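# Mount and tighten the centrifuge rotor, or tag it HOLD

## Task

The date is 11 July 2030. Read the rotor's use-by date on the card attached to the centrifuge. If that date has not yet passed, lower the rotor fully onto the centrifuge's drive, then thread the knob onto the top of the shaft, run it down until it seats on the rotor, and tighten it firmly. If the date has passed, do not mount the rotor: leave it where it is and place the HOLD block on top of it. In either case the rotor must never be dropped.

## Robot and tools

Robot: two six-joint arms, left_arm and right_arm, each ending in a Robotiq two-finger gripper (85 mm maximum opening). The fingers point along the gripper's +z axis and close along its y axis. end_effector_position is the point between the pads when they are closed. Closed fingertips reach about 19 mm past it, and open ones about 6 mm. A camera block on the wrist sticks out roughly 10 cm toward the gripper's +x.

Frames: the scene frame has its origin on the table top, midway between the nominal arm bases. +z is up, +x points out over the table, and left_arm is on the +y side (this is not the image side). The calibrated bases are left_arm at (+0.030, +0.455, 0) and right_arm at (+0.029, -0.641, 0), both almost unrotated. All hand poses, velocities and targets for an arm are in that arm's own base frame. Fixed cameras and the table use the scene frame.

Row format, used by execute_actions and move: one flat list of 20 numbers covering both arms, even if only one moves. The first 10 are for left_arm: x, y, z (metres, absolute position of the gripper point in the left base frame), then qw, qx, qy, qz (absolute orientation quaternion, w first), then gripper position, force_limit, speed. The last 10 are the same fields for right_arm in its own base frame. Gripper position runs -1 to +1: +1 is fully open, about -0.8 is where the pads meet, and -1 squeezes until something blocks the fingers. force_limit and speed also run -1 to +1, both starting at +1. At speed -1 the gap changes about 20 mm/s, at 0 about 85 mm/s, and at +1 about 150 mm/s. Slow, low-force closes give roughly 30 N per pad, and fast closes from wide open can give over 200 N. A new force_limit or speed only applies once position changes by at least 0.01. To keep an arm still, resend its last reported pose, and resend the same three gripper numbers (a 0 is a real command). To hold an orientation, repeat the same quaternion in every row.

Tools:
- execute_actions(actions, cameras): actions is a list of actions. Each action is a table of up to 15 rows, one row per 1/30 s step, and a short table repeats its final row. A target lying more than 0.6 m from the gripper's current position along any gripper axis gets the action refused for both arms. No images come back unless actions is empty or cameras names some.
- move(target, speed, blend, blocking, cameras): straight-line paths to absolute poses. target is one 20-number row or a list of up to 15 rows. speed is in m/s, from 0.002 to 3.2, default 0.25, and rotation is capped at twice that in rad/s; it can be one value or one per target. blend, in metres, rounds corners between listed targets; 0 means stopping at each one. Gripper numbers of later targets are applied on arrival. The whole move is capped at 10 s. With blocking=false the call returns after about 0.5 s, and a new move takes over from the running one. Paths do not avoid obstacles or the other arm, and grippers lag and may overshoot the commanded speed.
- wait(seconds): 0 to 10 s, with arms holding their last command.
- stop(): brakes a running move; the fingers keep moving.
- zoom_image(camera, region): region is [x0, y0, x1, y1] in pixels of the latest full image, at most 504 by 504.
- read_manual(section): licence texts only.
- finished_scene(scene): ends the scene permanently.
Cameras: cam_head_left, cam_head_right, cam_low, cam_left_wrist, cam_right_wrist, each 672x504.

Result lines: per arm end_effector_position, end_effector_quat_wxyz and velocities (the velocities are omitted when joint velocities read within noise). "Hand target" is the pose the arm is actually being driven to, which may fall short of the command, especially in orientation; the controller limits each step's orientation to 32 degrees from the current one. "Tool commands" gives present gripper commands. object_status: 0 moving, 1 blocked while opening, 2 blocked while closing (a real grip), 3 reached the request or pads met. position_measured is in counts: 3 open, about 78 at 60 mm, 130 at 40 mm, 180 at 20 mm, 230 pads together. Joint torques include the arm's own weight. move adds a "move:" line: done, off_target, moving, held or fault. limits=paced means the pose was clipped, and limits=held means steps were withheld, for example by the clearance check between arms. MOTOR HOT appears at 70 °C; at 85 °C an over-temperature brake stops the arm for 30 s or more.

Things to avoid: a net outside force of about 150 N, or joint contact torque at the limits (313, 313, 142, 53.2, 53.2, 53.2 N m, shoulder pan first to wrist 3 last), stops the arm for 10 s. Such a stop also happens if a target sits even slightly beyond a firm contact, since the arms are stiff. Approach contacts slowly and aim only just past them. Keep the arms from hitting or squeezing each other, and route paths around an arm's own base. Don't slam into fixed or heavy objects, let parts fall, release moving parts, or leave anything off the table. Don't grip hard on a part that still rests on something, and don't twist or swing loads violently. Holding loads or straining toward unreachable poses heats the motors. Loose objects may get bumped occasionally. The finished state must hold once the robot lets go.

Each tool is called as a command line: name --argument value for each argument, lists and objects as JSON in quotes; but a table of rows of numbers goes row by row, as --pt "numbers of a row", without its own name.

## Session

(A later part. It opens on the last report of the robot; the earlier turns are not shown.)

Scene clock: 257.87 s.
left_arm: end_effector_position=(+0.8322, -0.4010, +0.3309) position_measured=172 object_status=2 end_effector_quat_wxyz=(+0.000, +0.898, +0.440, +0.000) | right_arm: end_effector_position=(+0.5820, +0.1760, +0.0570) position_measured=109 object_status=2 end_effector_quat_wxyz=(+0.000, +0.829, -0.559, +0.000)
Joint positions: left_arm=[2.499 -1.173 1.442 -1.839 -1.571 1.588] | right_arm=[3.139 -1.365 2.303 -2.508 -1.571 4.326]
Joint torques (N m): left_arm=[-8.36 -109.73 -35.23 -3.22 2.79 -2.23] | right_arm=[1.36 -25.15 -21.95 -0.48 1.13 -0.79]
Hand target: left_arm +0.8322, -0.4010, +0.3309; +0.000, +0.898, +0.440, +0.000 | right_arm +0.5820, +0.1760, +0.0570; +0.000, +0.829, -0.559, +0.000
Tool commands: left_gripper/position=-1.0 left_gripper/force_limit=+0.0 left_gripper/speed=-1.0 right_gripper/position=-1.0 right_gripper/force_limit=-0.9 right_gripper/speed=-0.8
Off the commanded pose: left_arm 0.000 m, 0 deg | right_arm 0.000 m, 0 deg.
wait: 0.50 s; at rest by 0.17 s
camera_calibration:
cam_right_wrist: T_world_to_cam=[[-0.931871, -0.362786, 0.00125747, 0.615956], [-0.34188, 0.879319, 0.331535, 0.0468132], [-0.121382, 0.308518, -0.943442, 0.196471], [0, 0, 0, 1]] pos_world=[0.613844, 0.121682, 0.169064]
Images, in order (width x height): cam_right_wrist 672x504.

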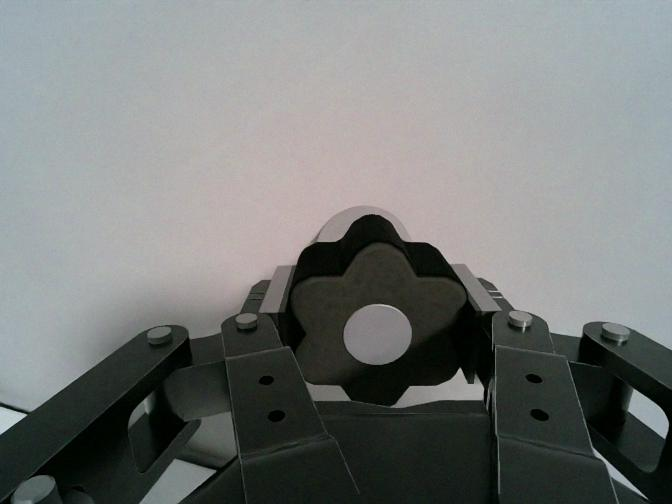

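move --pt "0.8322 -0.4010 0.3309 0 0.8980 0.4399 0 -1 0 -1 0.582 0.176 0.10 0 0.8290 -0.5592 0 -1 -0.9 -0.8" --pt "0.8322 -0.4010 0.3309 0 0.8980 0.4399 0 -1 0 -1 0.582 0.176 0.47 0 0.8290 -0.5592 0 -1 -0.9 -0.8" --pt "0.8322 -0.4010 0.3309 0 0.8980 0.4399 0 -1 0 -1 0.707 0.613 0.47 0 0.9848 -0.1736 0 -1 -0.9 -0.8" --speed '[0.06,0.2,0.2]' --blend '[0.02,0.06,0]' --cameras '["all"]'

Scene clock: 263.60 s.
left_arm: end_effector_position=(+0.8322, -0.4010, +0.3309) position_measured=172 object_status=2 end_effector_quat_wxyz=(+0.000, +0.898, +0.440, +0.000) | right_arm: end_effector_position=(+0.6841, +0.5358, +0.4698) position_measured=109 object_status=2 end_effector_quat_wxyz=(+0.000, +0.969, -0.245, +0.000)
Joint positions: left_arm=[2.499 -1.173 1.442 -1.839 -1.571 1.588] | right_arm=[3.6 -1.303 1.371 -1.64 -1.571 4.096]
Joint torques (N m): left_arm=[-9.62 -109.46 -34.41 -3.45 2.5 -2.07] | right_arm=[-14.75 -66.02 -41.72 -4.12 -0.39 2.8]
Hand target: left_arm +0.8322, -0.4010, +0.3309; +0.000, +0.898, +0.440, +0.000 | right_arm +0.6841, +0.5357, +0.4698; +0.000, +0.969, -0.246, +0.000
Off the commanded pose: left_arm 0.000 m, 0 deg | right_arm 0.080 m, 8 deg.
move: held (right_arm; a check stopped the path); path passed 2 of 3 targets; limits=held
pose unreachable (right arm): on one or more control steps of this call, first in action 0 (counted from 0), this arm could not follow its commanded pose, so it was not sent that pose on those steps. It may still have moved: this result reports where it is.
cause: moving toward the commanded pose would bring a part of the arm too close to another arm (this arm's gripper and a part of the left arm just beyond its joint 3 (elbow), 25 mm apart when this arm was first held).
camera_calibration:
cam_left_wrist: T_world_to_cam=[[0.792214, -0.609951, -0.0188893, -0.885652], [-0.568357, -0.748754, 0.341082, 0.0765732], [-0.222187, -0.259474, -0.939844, 0.517477], [0, 0, 0, 1]] pos_world=[0.860123, -0.348598, 0.443501]
cam_right_wrist: T_world_to_cam=[[-0.486923, -0.873445, 0.000117865, 0.810927], [-0.824218, 0.459525, 0.330911, 0.18368], [-0.289087, 0.161031, -0.943662, 0.681117], [0, 0, 0, 1]] pos_world=[0.743154, 0.514214, 0.581866]

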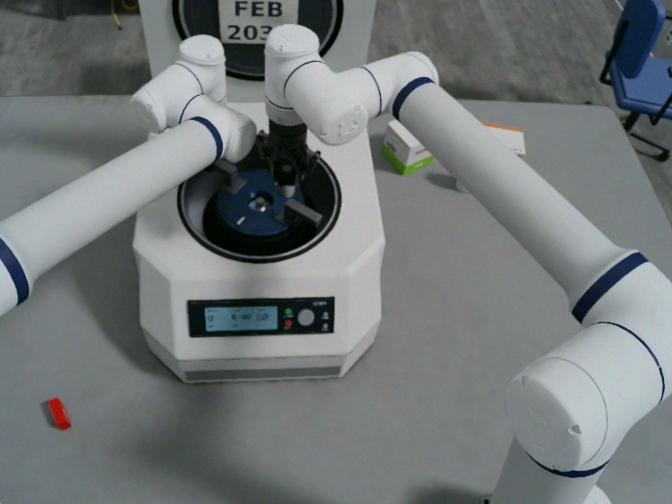

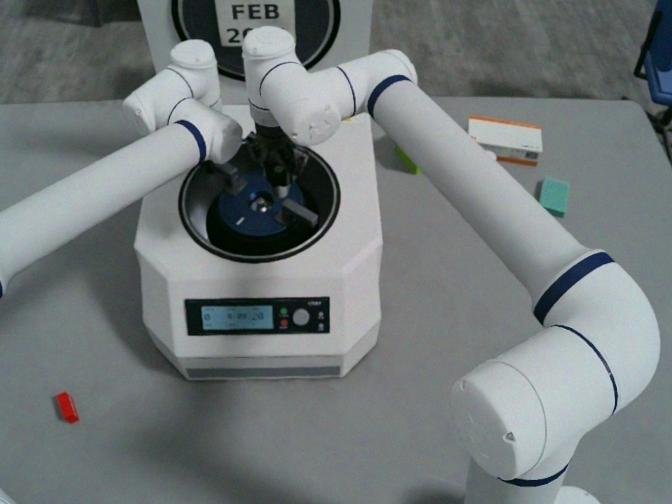

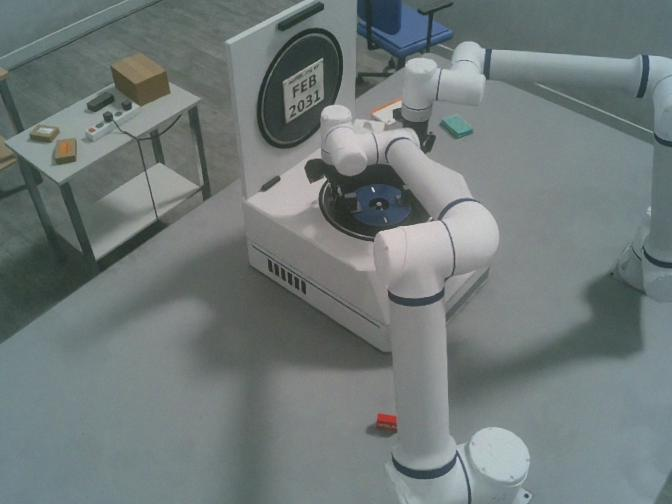

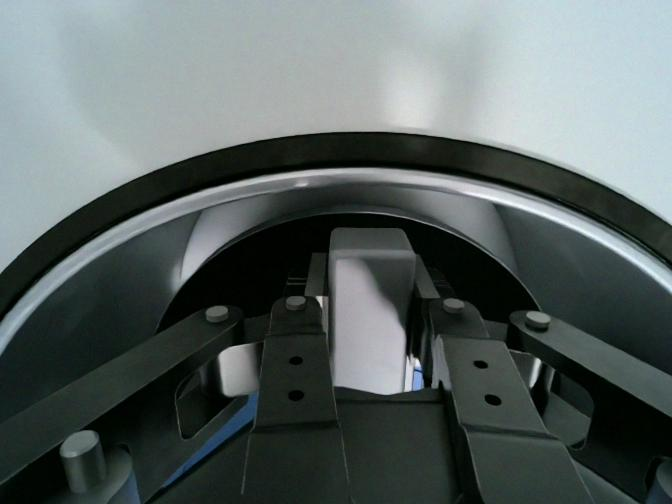

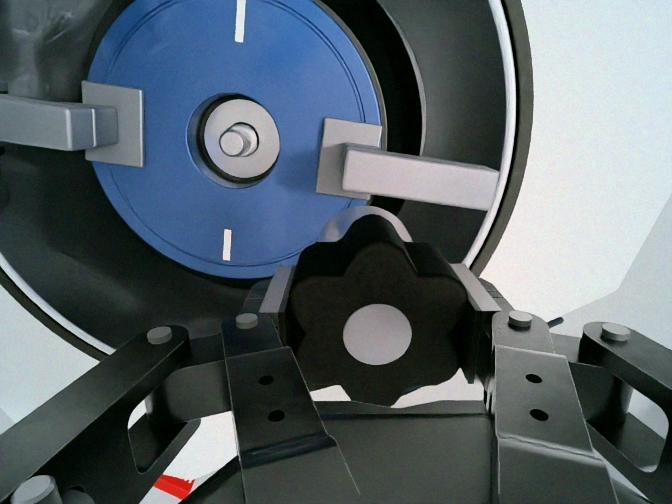

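move --pt "0.8322 -0.4010 0.3309 0 0.8980 0.4399 0 -1 0 -1 0.755 0.536 0.47 0 0.9703 -0.2419 0 -1 -0.9 -0.8" --pt "0.8322 -0.4010 0.3309 0 0.8980 0.4399 0 -1 0 -1 0.7625 0.593 0.45 0 0.9703 -0.2419 0 -1 -0.9 -0.8" --speed 0.12 --blend '[0.02,0]' --cameras '["all"]'

zoom_image --camera "cam_right_wrist" --region '[240, 120, 480, 300]'

Scene clock: 266.50 s.
left_arm: end_effector_position=(+0.8322, -0.4010, +0.3309) position_measured=172 object_status=2 end_effector_quat_wxyz=(+0.000, +0.898, +0.440, +0.000) | right_arm: end_effector_position=(+0.7625, +0.5928, +0.4501) position_measured=109 object_status=2 end_effector_quat_wxyz=(+0.000, +0.970, -0.242, +0.000)
Joint positions: left_arm=[2.499 -1.173 1.442 -1.839 -1.571 1.588] | right_arm=[3.618 -1.133 1.172 -1.61 -1.571 4.106]
Joint torques (N m): left_arm=[-9.17 -109.75 -34.48 -3.21 2.57 -2.42] | right_arm=[10.99 -59.51 -56.62 -1.35 -1.64 3.97]
Hand target: left_arm +0.8322, -0.4010, +0.3309; +0.000, +0.898, +0.440, +0.000 | right_arm +0.7625, +0.5930, +0.4500; +0.000, +0.970, -0.242, +0.000
Off the commanded pose: left_arm 0.000 m, 0 deg | right_arm 0.000 m, 0 deg.
move: done
camera_calibration:
cam_left_wrist: T_world_to_cam=[[0.792214, -0.609951, -0.0188893, -0.885652], [-0.568357, -0.748754, 0.341082, 0.0765732], [-0.222187, -0.259474, -0.939844, 0.517477], [0, 0, 0, 1]] pos_world=[0.860123, -0.348598, 0.443501]
cam_right_wrist: T_world_to_cam=[[-0.480542, -0.876971, 0.00122418, 0.895593], [-0.827205, 0.453735, 0.331445, 0.234023], [-0.291223, 0.15826, -0.943474, 0.67922], [0, 0, 0, 1]] pos_world=[0.82176, 0.57173, 0.562165]

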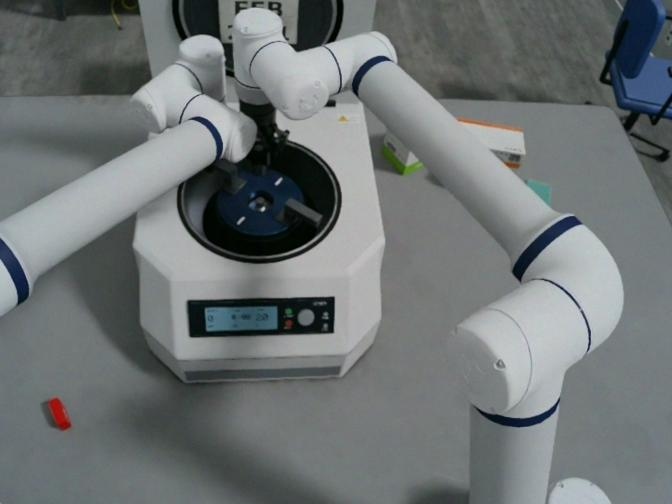

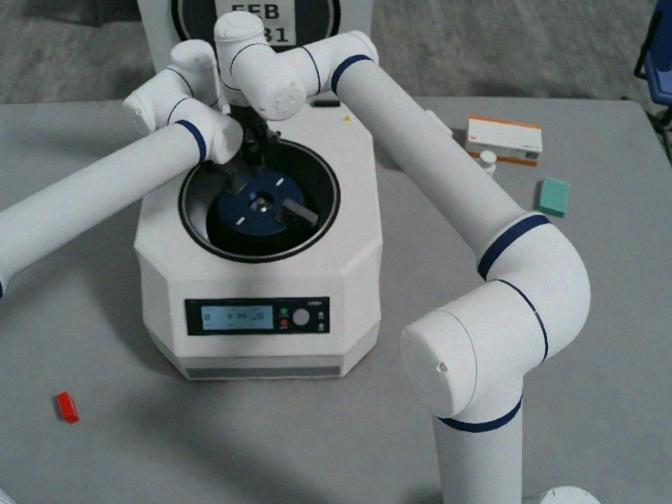

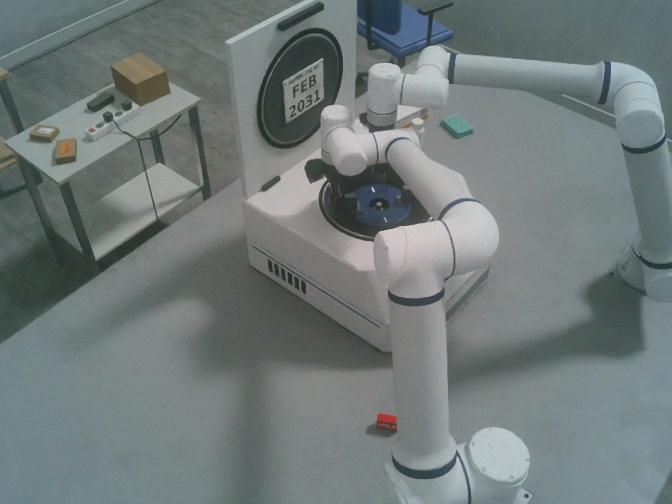

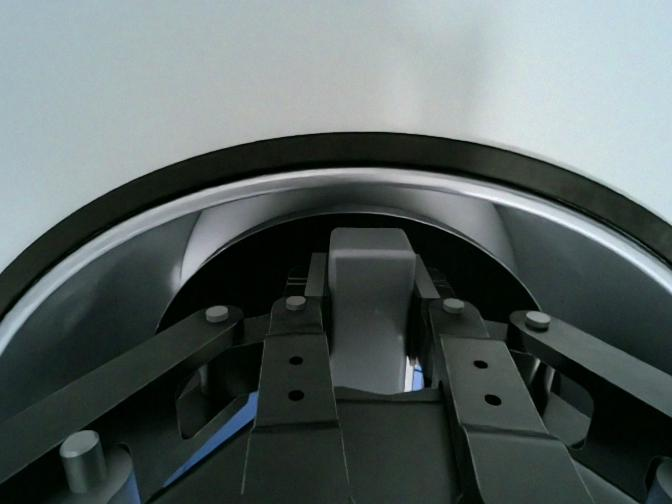

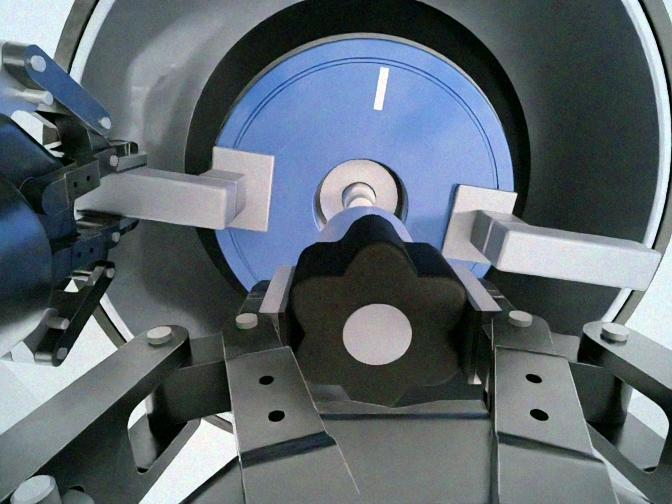

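Scaled by 2.100.

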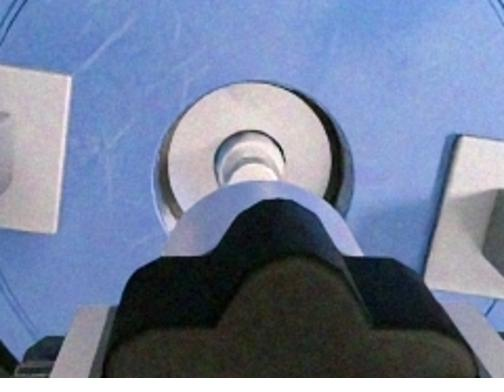

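move --target '[0.8322,-0.4010,0.3309,0,0.8980,0.4399,0,-1,0,-1,0.760,0.592,0.385,0,0.9703,-0.2419,0,-1,-0.9,-0.8]' --speed 0.08 --cameras '["all"]'

zoom_image --camera "cam_right_wrist" --region '[240, 120, 480, 300]'

zoom_image --camera "cam_head_right" --region '[220, 130, 320, 230]'

zoom_image --camera "cam_head_left" --region '[220, 130, 320, 230]'

zoom_image --camera "cam_low" --region '[320, 130, 440, 230]'

Scene clock: 268.53 s.
left_arm: end_effector_position=(+0.8322, -0.4010, +0.3309) position_measured=172 object_status=2 end_effector_quat_wxyz=(+0.000, +0.898, +0.440, +0.000) | right_arm: end_effector_position=(+0.7600, +0.5920, +0.3851) position_measured=109 object_status=2 end_effector_quat_wxyz=(+0.000, +0.970, -0.242, +0.000)
Joint positions: left_arm=[2.499 -1.173 1.442 -1.839 -1.571 1.588] | right_arm=[3.618 -1.127 1.277 -1.721 -1.571 4.107]
Joint torques (N m): left_arm=[-9.54 -110.21 -34.54 -3.33 2.27 -1.86] | right_arm=[11.65 -58.01 -38.73 -4.42 -1.48 3.29]
Hand target: left_arm +0.8322, -0.4010, +0.3309; +0.000, +0.898, +0.440, +0.000 | right_arm +0.7600, +0.5920, +0.3850; +0.000, +0.970, -0.242, +0.000
Off the commanded pose: left_arm 0.000 m, 0 deg | right_arm 0.000 m, 0 deg.
move: done
camera_calibration:
cam_left_wrist: T_world_to_cam=[[0.792214, -0.609951, -0.0188893, -0.885652], [-0.568357, -0.748754, 0.341082, 0.0765732], [-0.222187, -0.259474, -0.939844, 0.517477], [0, 0, 0, 1]] pos_world=[0.860123, -0.348598, 0.443501]
cam_right_wrist: T_world_to_cam=[[-0.480542, -0.876971, 0.00122418, 0.893818], [-0.827205, 0.453735, 0.331445, 0.253945], [-0.291223, 0.15826, -0.943474, 0.617322], [0, 0, 0, 1]] pos_world=[0.81936, 0.57093, 0.497165]

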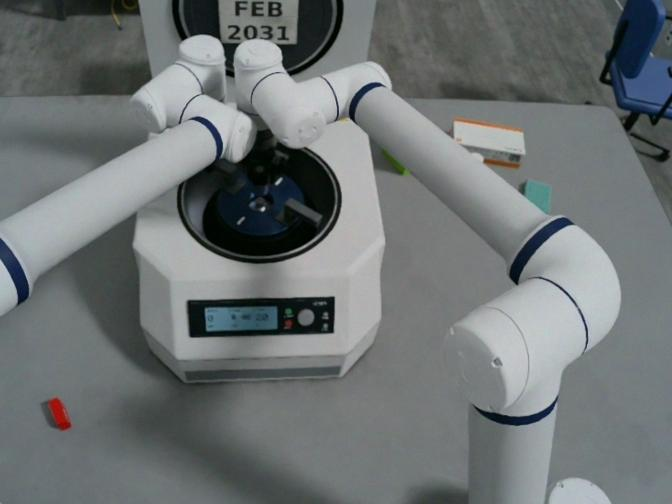

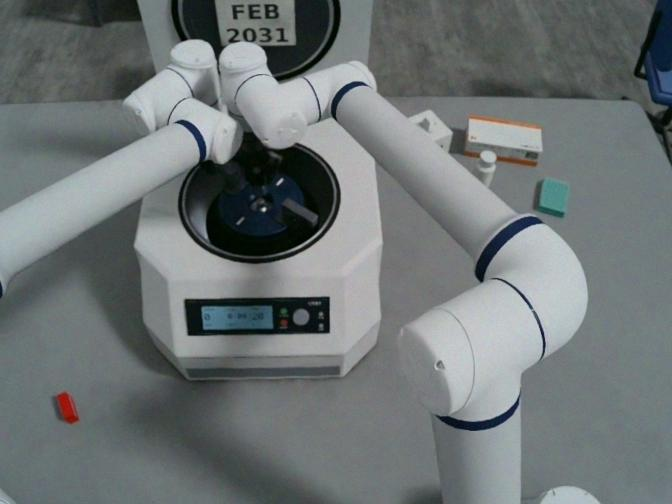

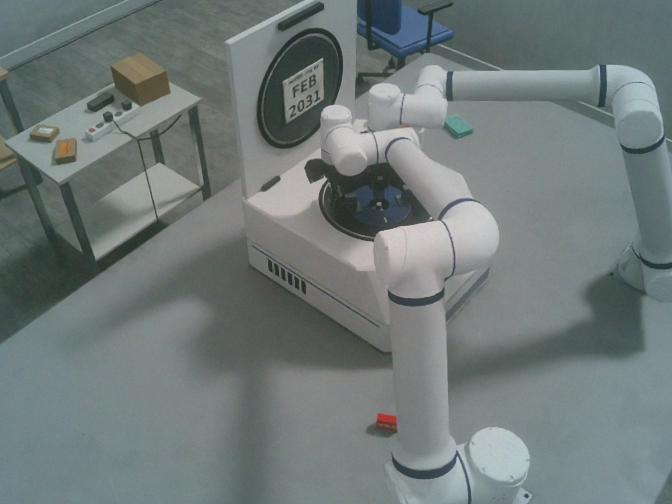

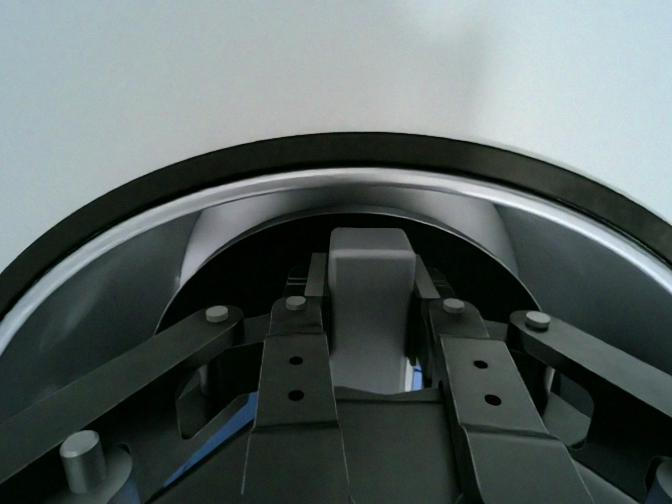

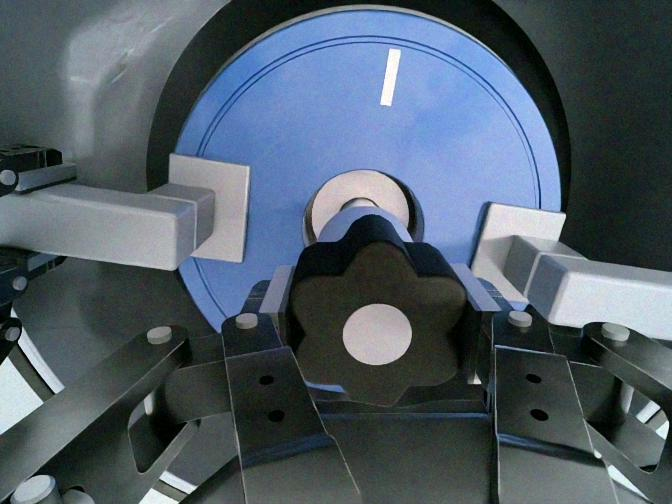

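Scaled by 2.100.

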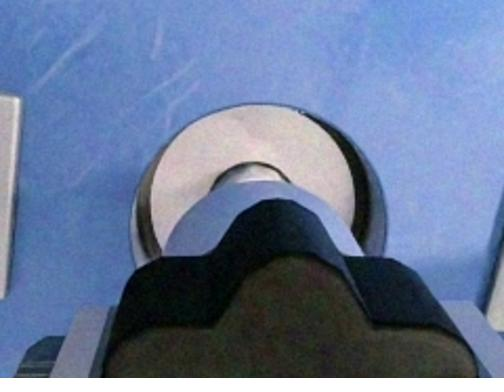

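Scaled by 5.040.

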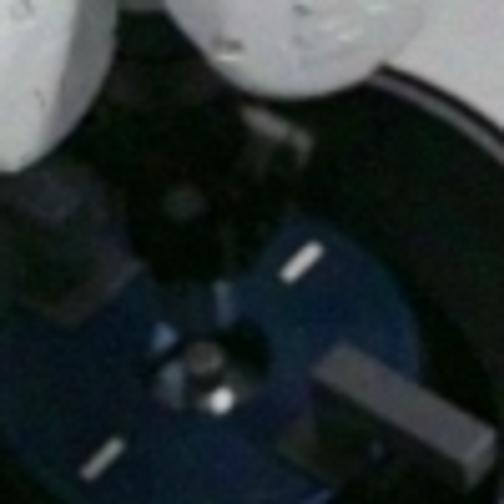

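Scaled by 5.040.

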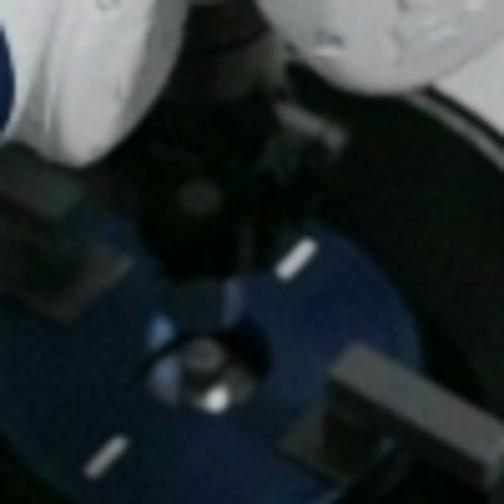

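Scaled by 4.200.

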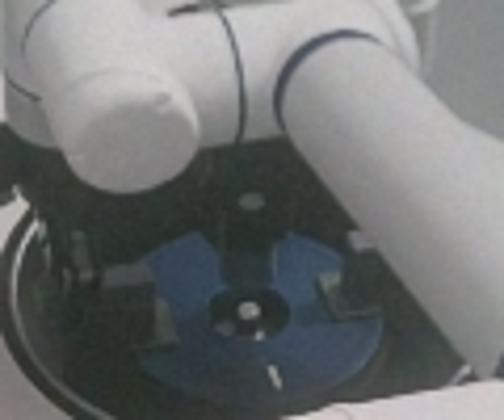

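zoom_image --camera "cam_head_right" --region '[242, 160, 282, 210]'

zoom_image --camera "cam_head_left" --region '[242, 160, 282, 210]'

zoom_image --camera "cam_low" --region '[360, 170, 400, 210]'

zoom_image --camera "cam_right_wrist" --region '[290, 160, 430, 260]'

Scaled by 10.080.

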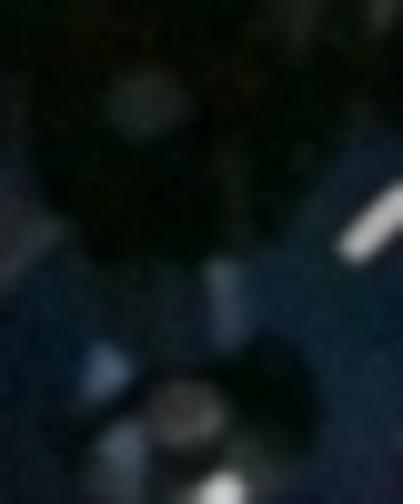

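Scaled by 10.080.

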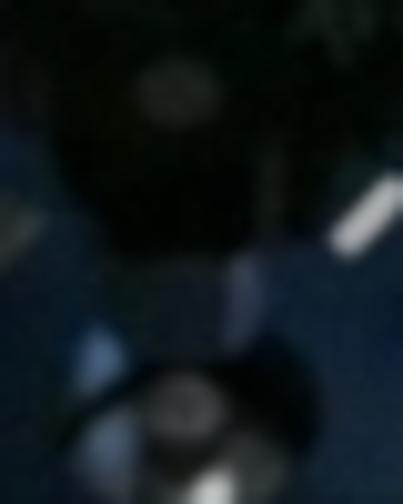

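Scaled by 12.600.

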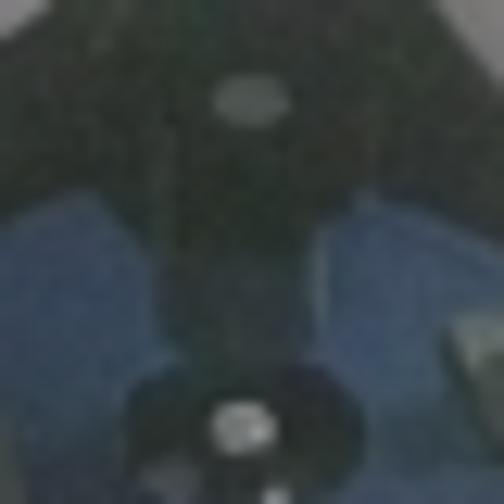

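Scaled by 3.600.

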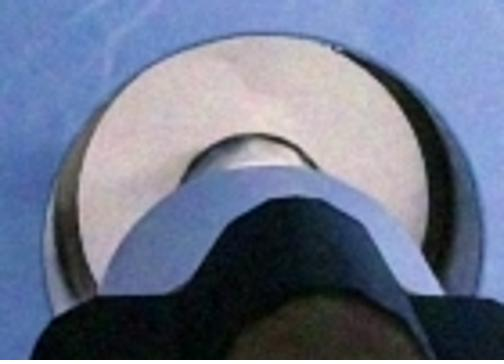

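move --target '[0.8322,-0.4010,0.3309,0,0.8980,0.4399,0,-1,0,-1,0.757,0.592,0.358,0,0.9703,-0.2419,0,-1,-0.9,-0.8]' --speed 0.05 --cameras '["all"]'

zoom_image --camera "cam_head_right" --region '[242, 160, 282, 210]'

zoom_image --camera "cam_head_left" --region '[242, 160, 282, 210]'

zoom_image --camera "cam_low" --region '[360, 170, 400, 210]'

zoom_image --camera "cam_right_wrist" --region '[290, 160, 430, 260]'

Scene clock: 271.40 s.
left_arm: end_effector_position=(+0.8322, -0.4010, +0.3309) position_measured=172 object_status=2 end_effector_quat_wxyz=(+0.000, +0.898, +0.440, +0.000) | right_arm: end_effector_position=(+0.7580, +0.5921, +0.3674) position_measured=109 object_status=2 end_effector_quat_wxyz=(+0.000, +0.970, -0.242, +0.000)
Joint positions: left_arm=[2.499 -1.173 1.442 -1.839 -1.571 1.588] | right_arm=[3.619 -1.124 1.305 -1.751 -1.571 4.108]
Joint torques (N m): left_arm=[-9.28 -109.68 -34.15 -3.38 2.62 -2.17] | right_arm=[1.73 -81.45 -56.91 -1.59 1.32 1.91]
Hand target: left_arm +0.8322, -0.4010, +0.3309; +0.000, +0.898, +0.440, +0.000 | right_arm +0.7581, +0.5920, +0.3676; +0.000, +0.970, -0.242, +0.000
Off the commanded pose: left_arm 0.000 m, 0 deg | right_arm 0.009 m, 0 deg.
move: held (right_arm; a check stopped the path); limits=held
pose unreachable (right arm): on one or more control steps of this call, first in action 0 (counted from 0), this arm could not follow its commanded pose, so it was not sent that pose on those steps. It may still have moved: this result reports where it is.
cause: moving toward the commanded pose would bring a part of the arm too close to another arm (a part of this arm just beyond joint 4 (wrist 1) and a part of the left arm just beyond its joint 3 (elbow), 9 mm apart when this arm was first held).
camera_calibration:
cam_left_wrist: T_world_to_cam=[[0.792214, -0.609951, -0.0188893, -0.885652], [-0.568357, -0.748754, 0.341082, 0.0765732], [-0.222187, -0.259474, -0.939844, 0.517477], [0, 0, 0, 1]] pos_world=[0.860123, -0.348598, 0.443501]
cam_right_wrist: T_world_to_cam=[[-0.480587, -0.876946, 0.00148851, 0.892861], [-0.82708, 0.453823, 0.331638, 0.2579], [-0.291504, 0.15815, -0.943406, 0.60019], [0, 0, 0, 1]] pos_world=[0.817359, 0.57103, 0.479364]

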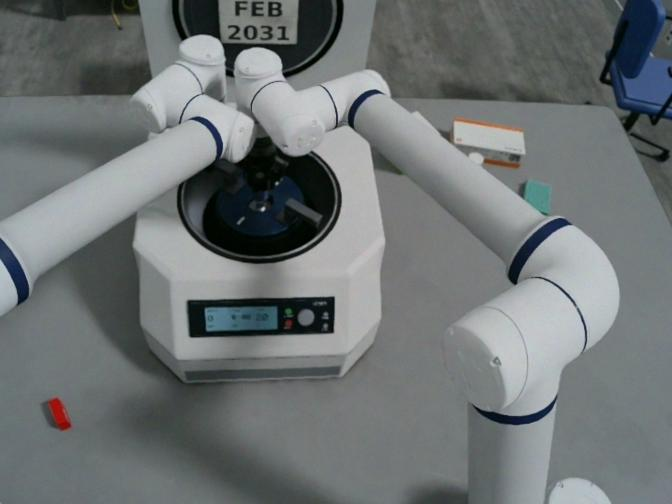

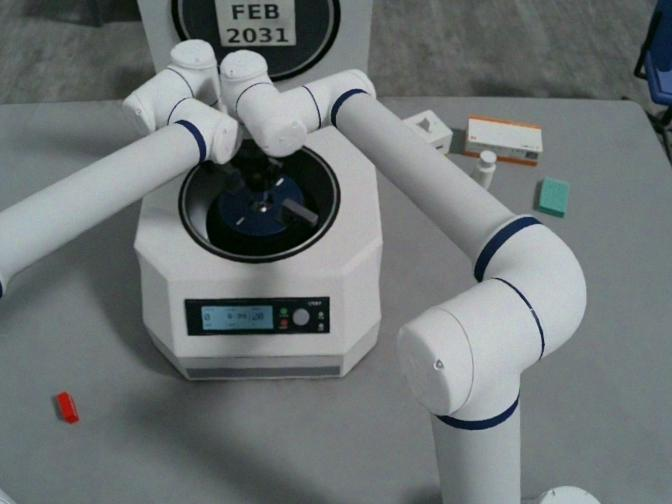

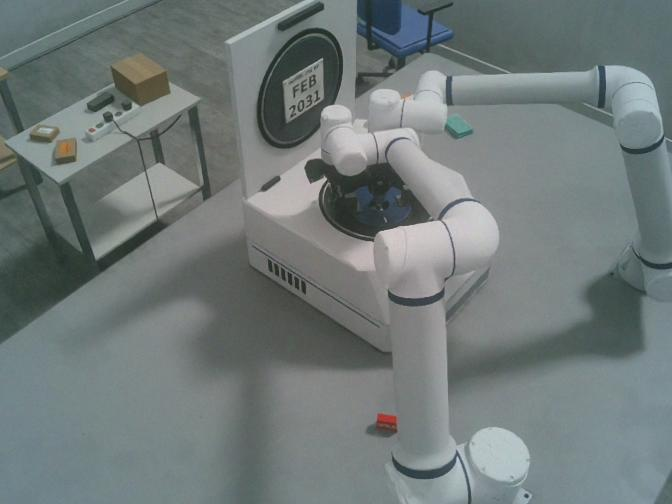

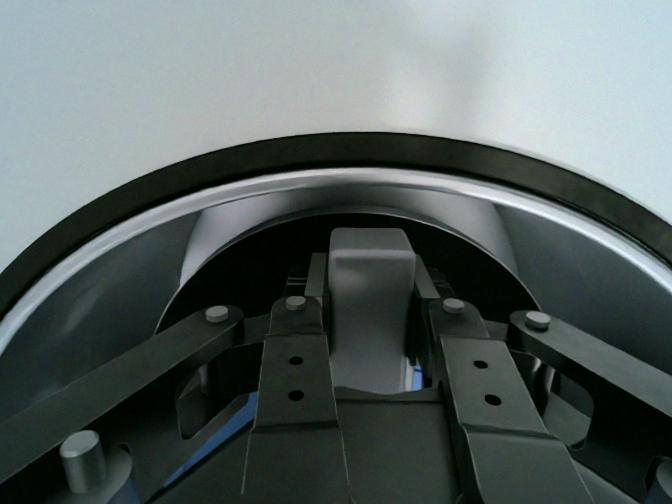

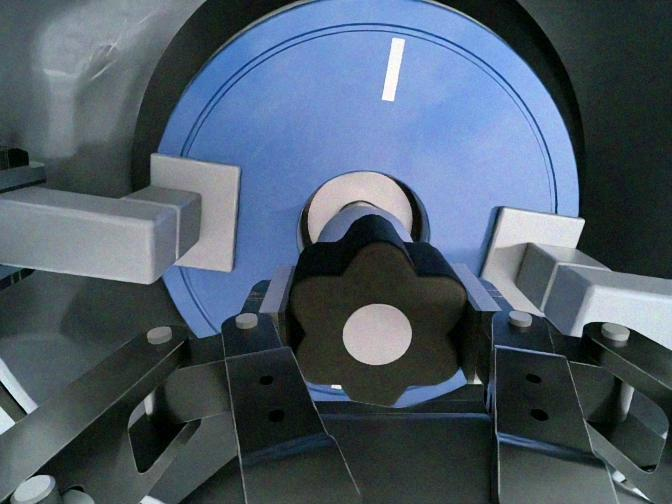

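Scaled by 10.080.

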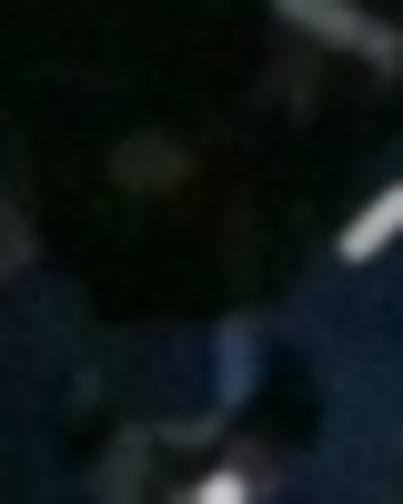

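Scaled by 10.080.

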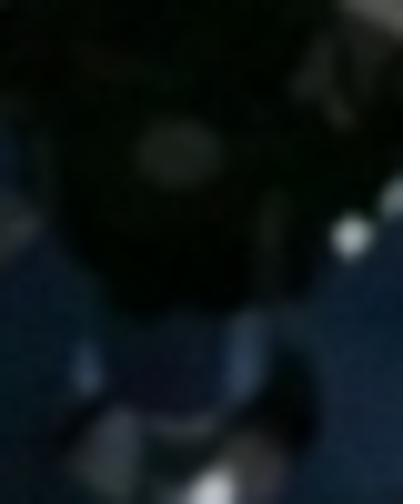

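Scaled by 12.600.

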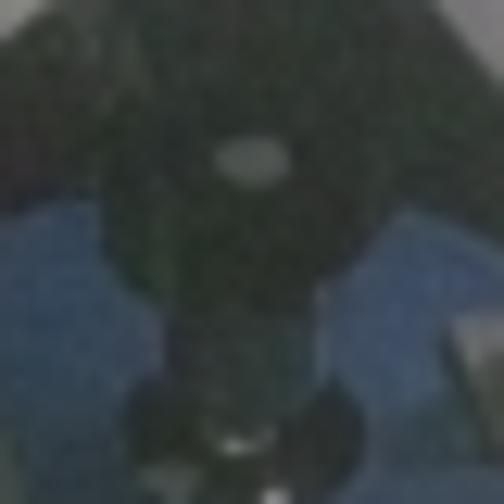

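Scaled by 3.600.

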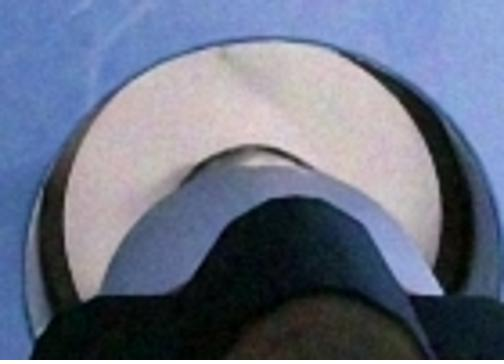

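move --pt "0.8322 -0.4010 0.3309 0 0.8980 0.4399 0 -1 0 -1 0.760 0.592 0.43 0 0.9703 -0.2419 0 -1 -0.9 -0.8" --pt "0.8322 -0.4010 0.3309 0 0.8980 0.4399 0 0.0 0 -1 0.760 0.592 0.43 0 0.9703 -0.2419 0 -1 -0.9 -0.8" --pt "0.8322 -0.4010 0.3309 0.0952 0.8767 0.4295 -0.1944 0.0 0 -1 0.760 0.592 0.43 0 0.9703 -0.2419 0 -1 -0.9 -0.8" --speed '[0.08,0.1,0.12]' --cameras '["all"]'

Scene clock: 278.53 s.
left_arm: end_effector_position=(+0.8322, -0.4010, +0.3309) position_measured=128 object_status=3 end_effector_quat_wxyz=(+0.095, +0.877, +0.430, -0.194) | right_arm: end_effector_position=(+0.7600, +0.5920, +0.4300) position_measured=109 object_status=2 end_effector_quat_wxyz=(+0.000, +0.970, -0.242, +0.000)
Joint positions: left_arm=[2.626 -1.114 1.388 -1.778 -2.002 1.73] | right_arm=[3.618 -1.135 1.21 -1.646 -1.571 4.107]
Joint torques (N m): left_arm=[14.53 -122.61 -61.92 -1.17 -2.73 3.18] | right_arm=[-18.83 -76.8 -56.14 -1.42 -1.99 -3.49]
Hand target: left_arm +0.8322, -0.4010, +0.3309; +0.095, +0.877, +0.430, -0.194 | right_arm +0.7600, +0.5920, +0.4300; +0.000, +0.970, -0.242, +0.000
Off the commanded pose: left_arm 0.000 m, 0 deg | right_arm 0.000 m, 0 deg.
move: done
camera_calibration:
cam_left_wrist: T_world_to_cam=[[0.787149, -0.616478, -0.0187605, -0.884132], [-0.426021, -0.565456, 0.706234, -0.0892463], [-0.445985, -0.547919, -0.70773, 0.511192], [0, 0, 0, 1]] pos_world=[0.885907, -0.315421, 0.408228]
cam_right_wrist: T_world_to_cam=[[-0.480527, -0.876979, 0.00126959, 0.893682], [-0.827182, 0.453722, 0.331523, 0.238926], [-0.291315, 0.158256, -0.943446, 0.659718], [0, 0, 0, 1]] pos_world=[0.81926, 0.57093, 0.542064]

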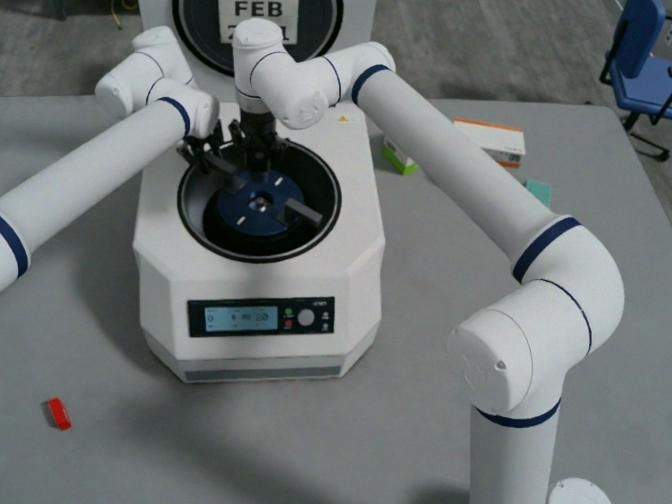

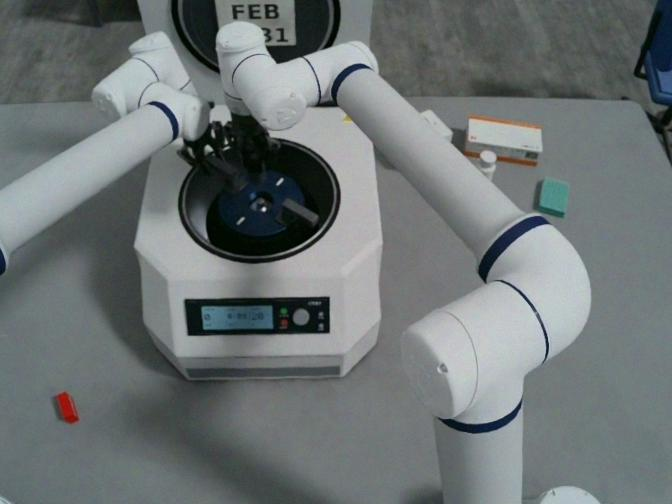

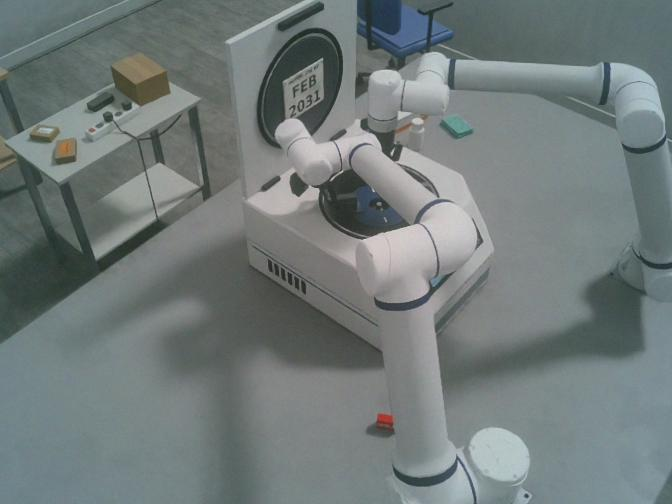

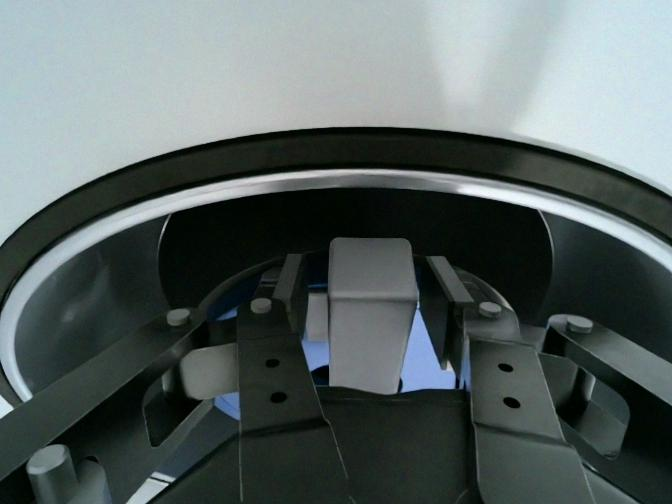

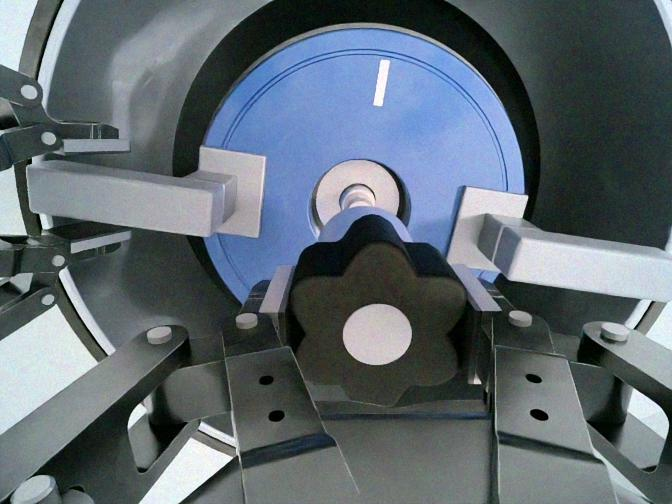

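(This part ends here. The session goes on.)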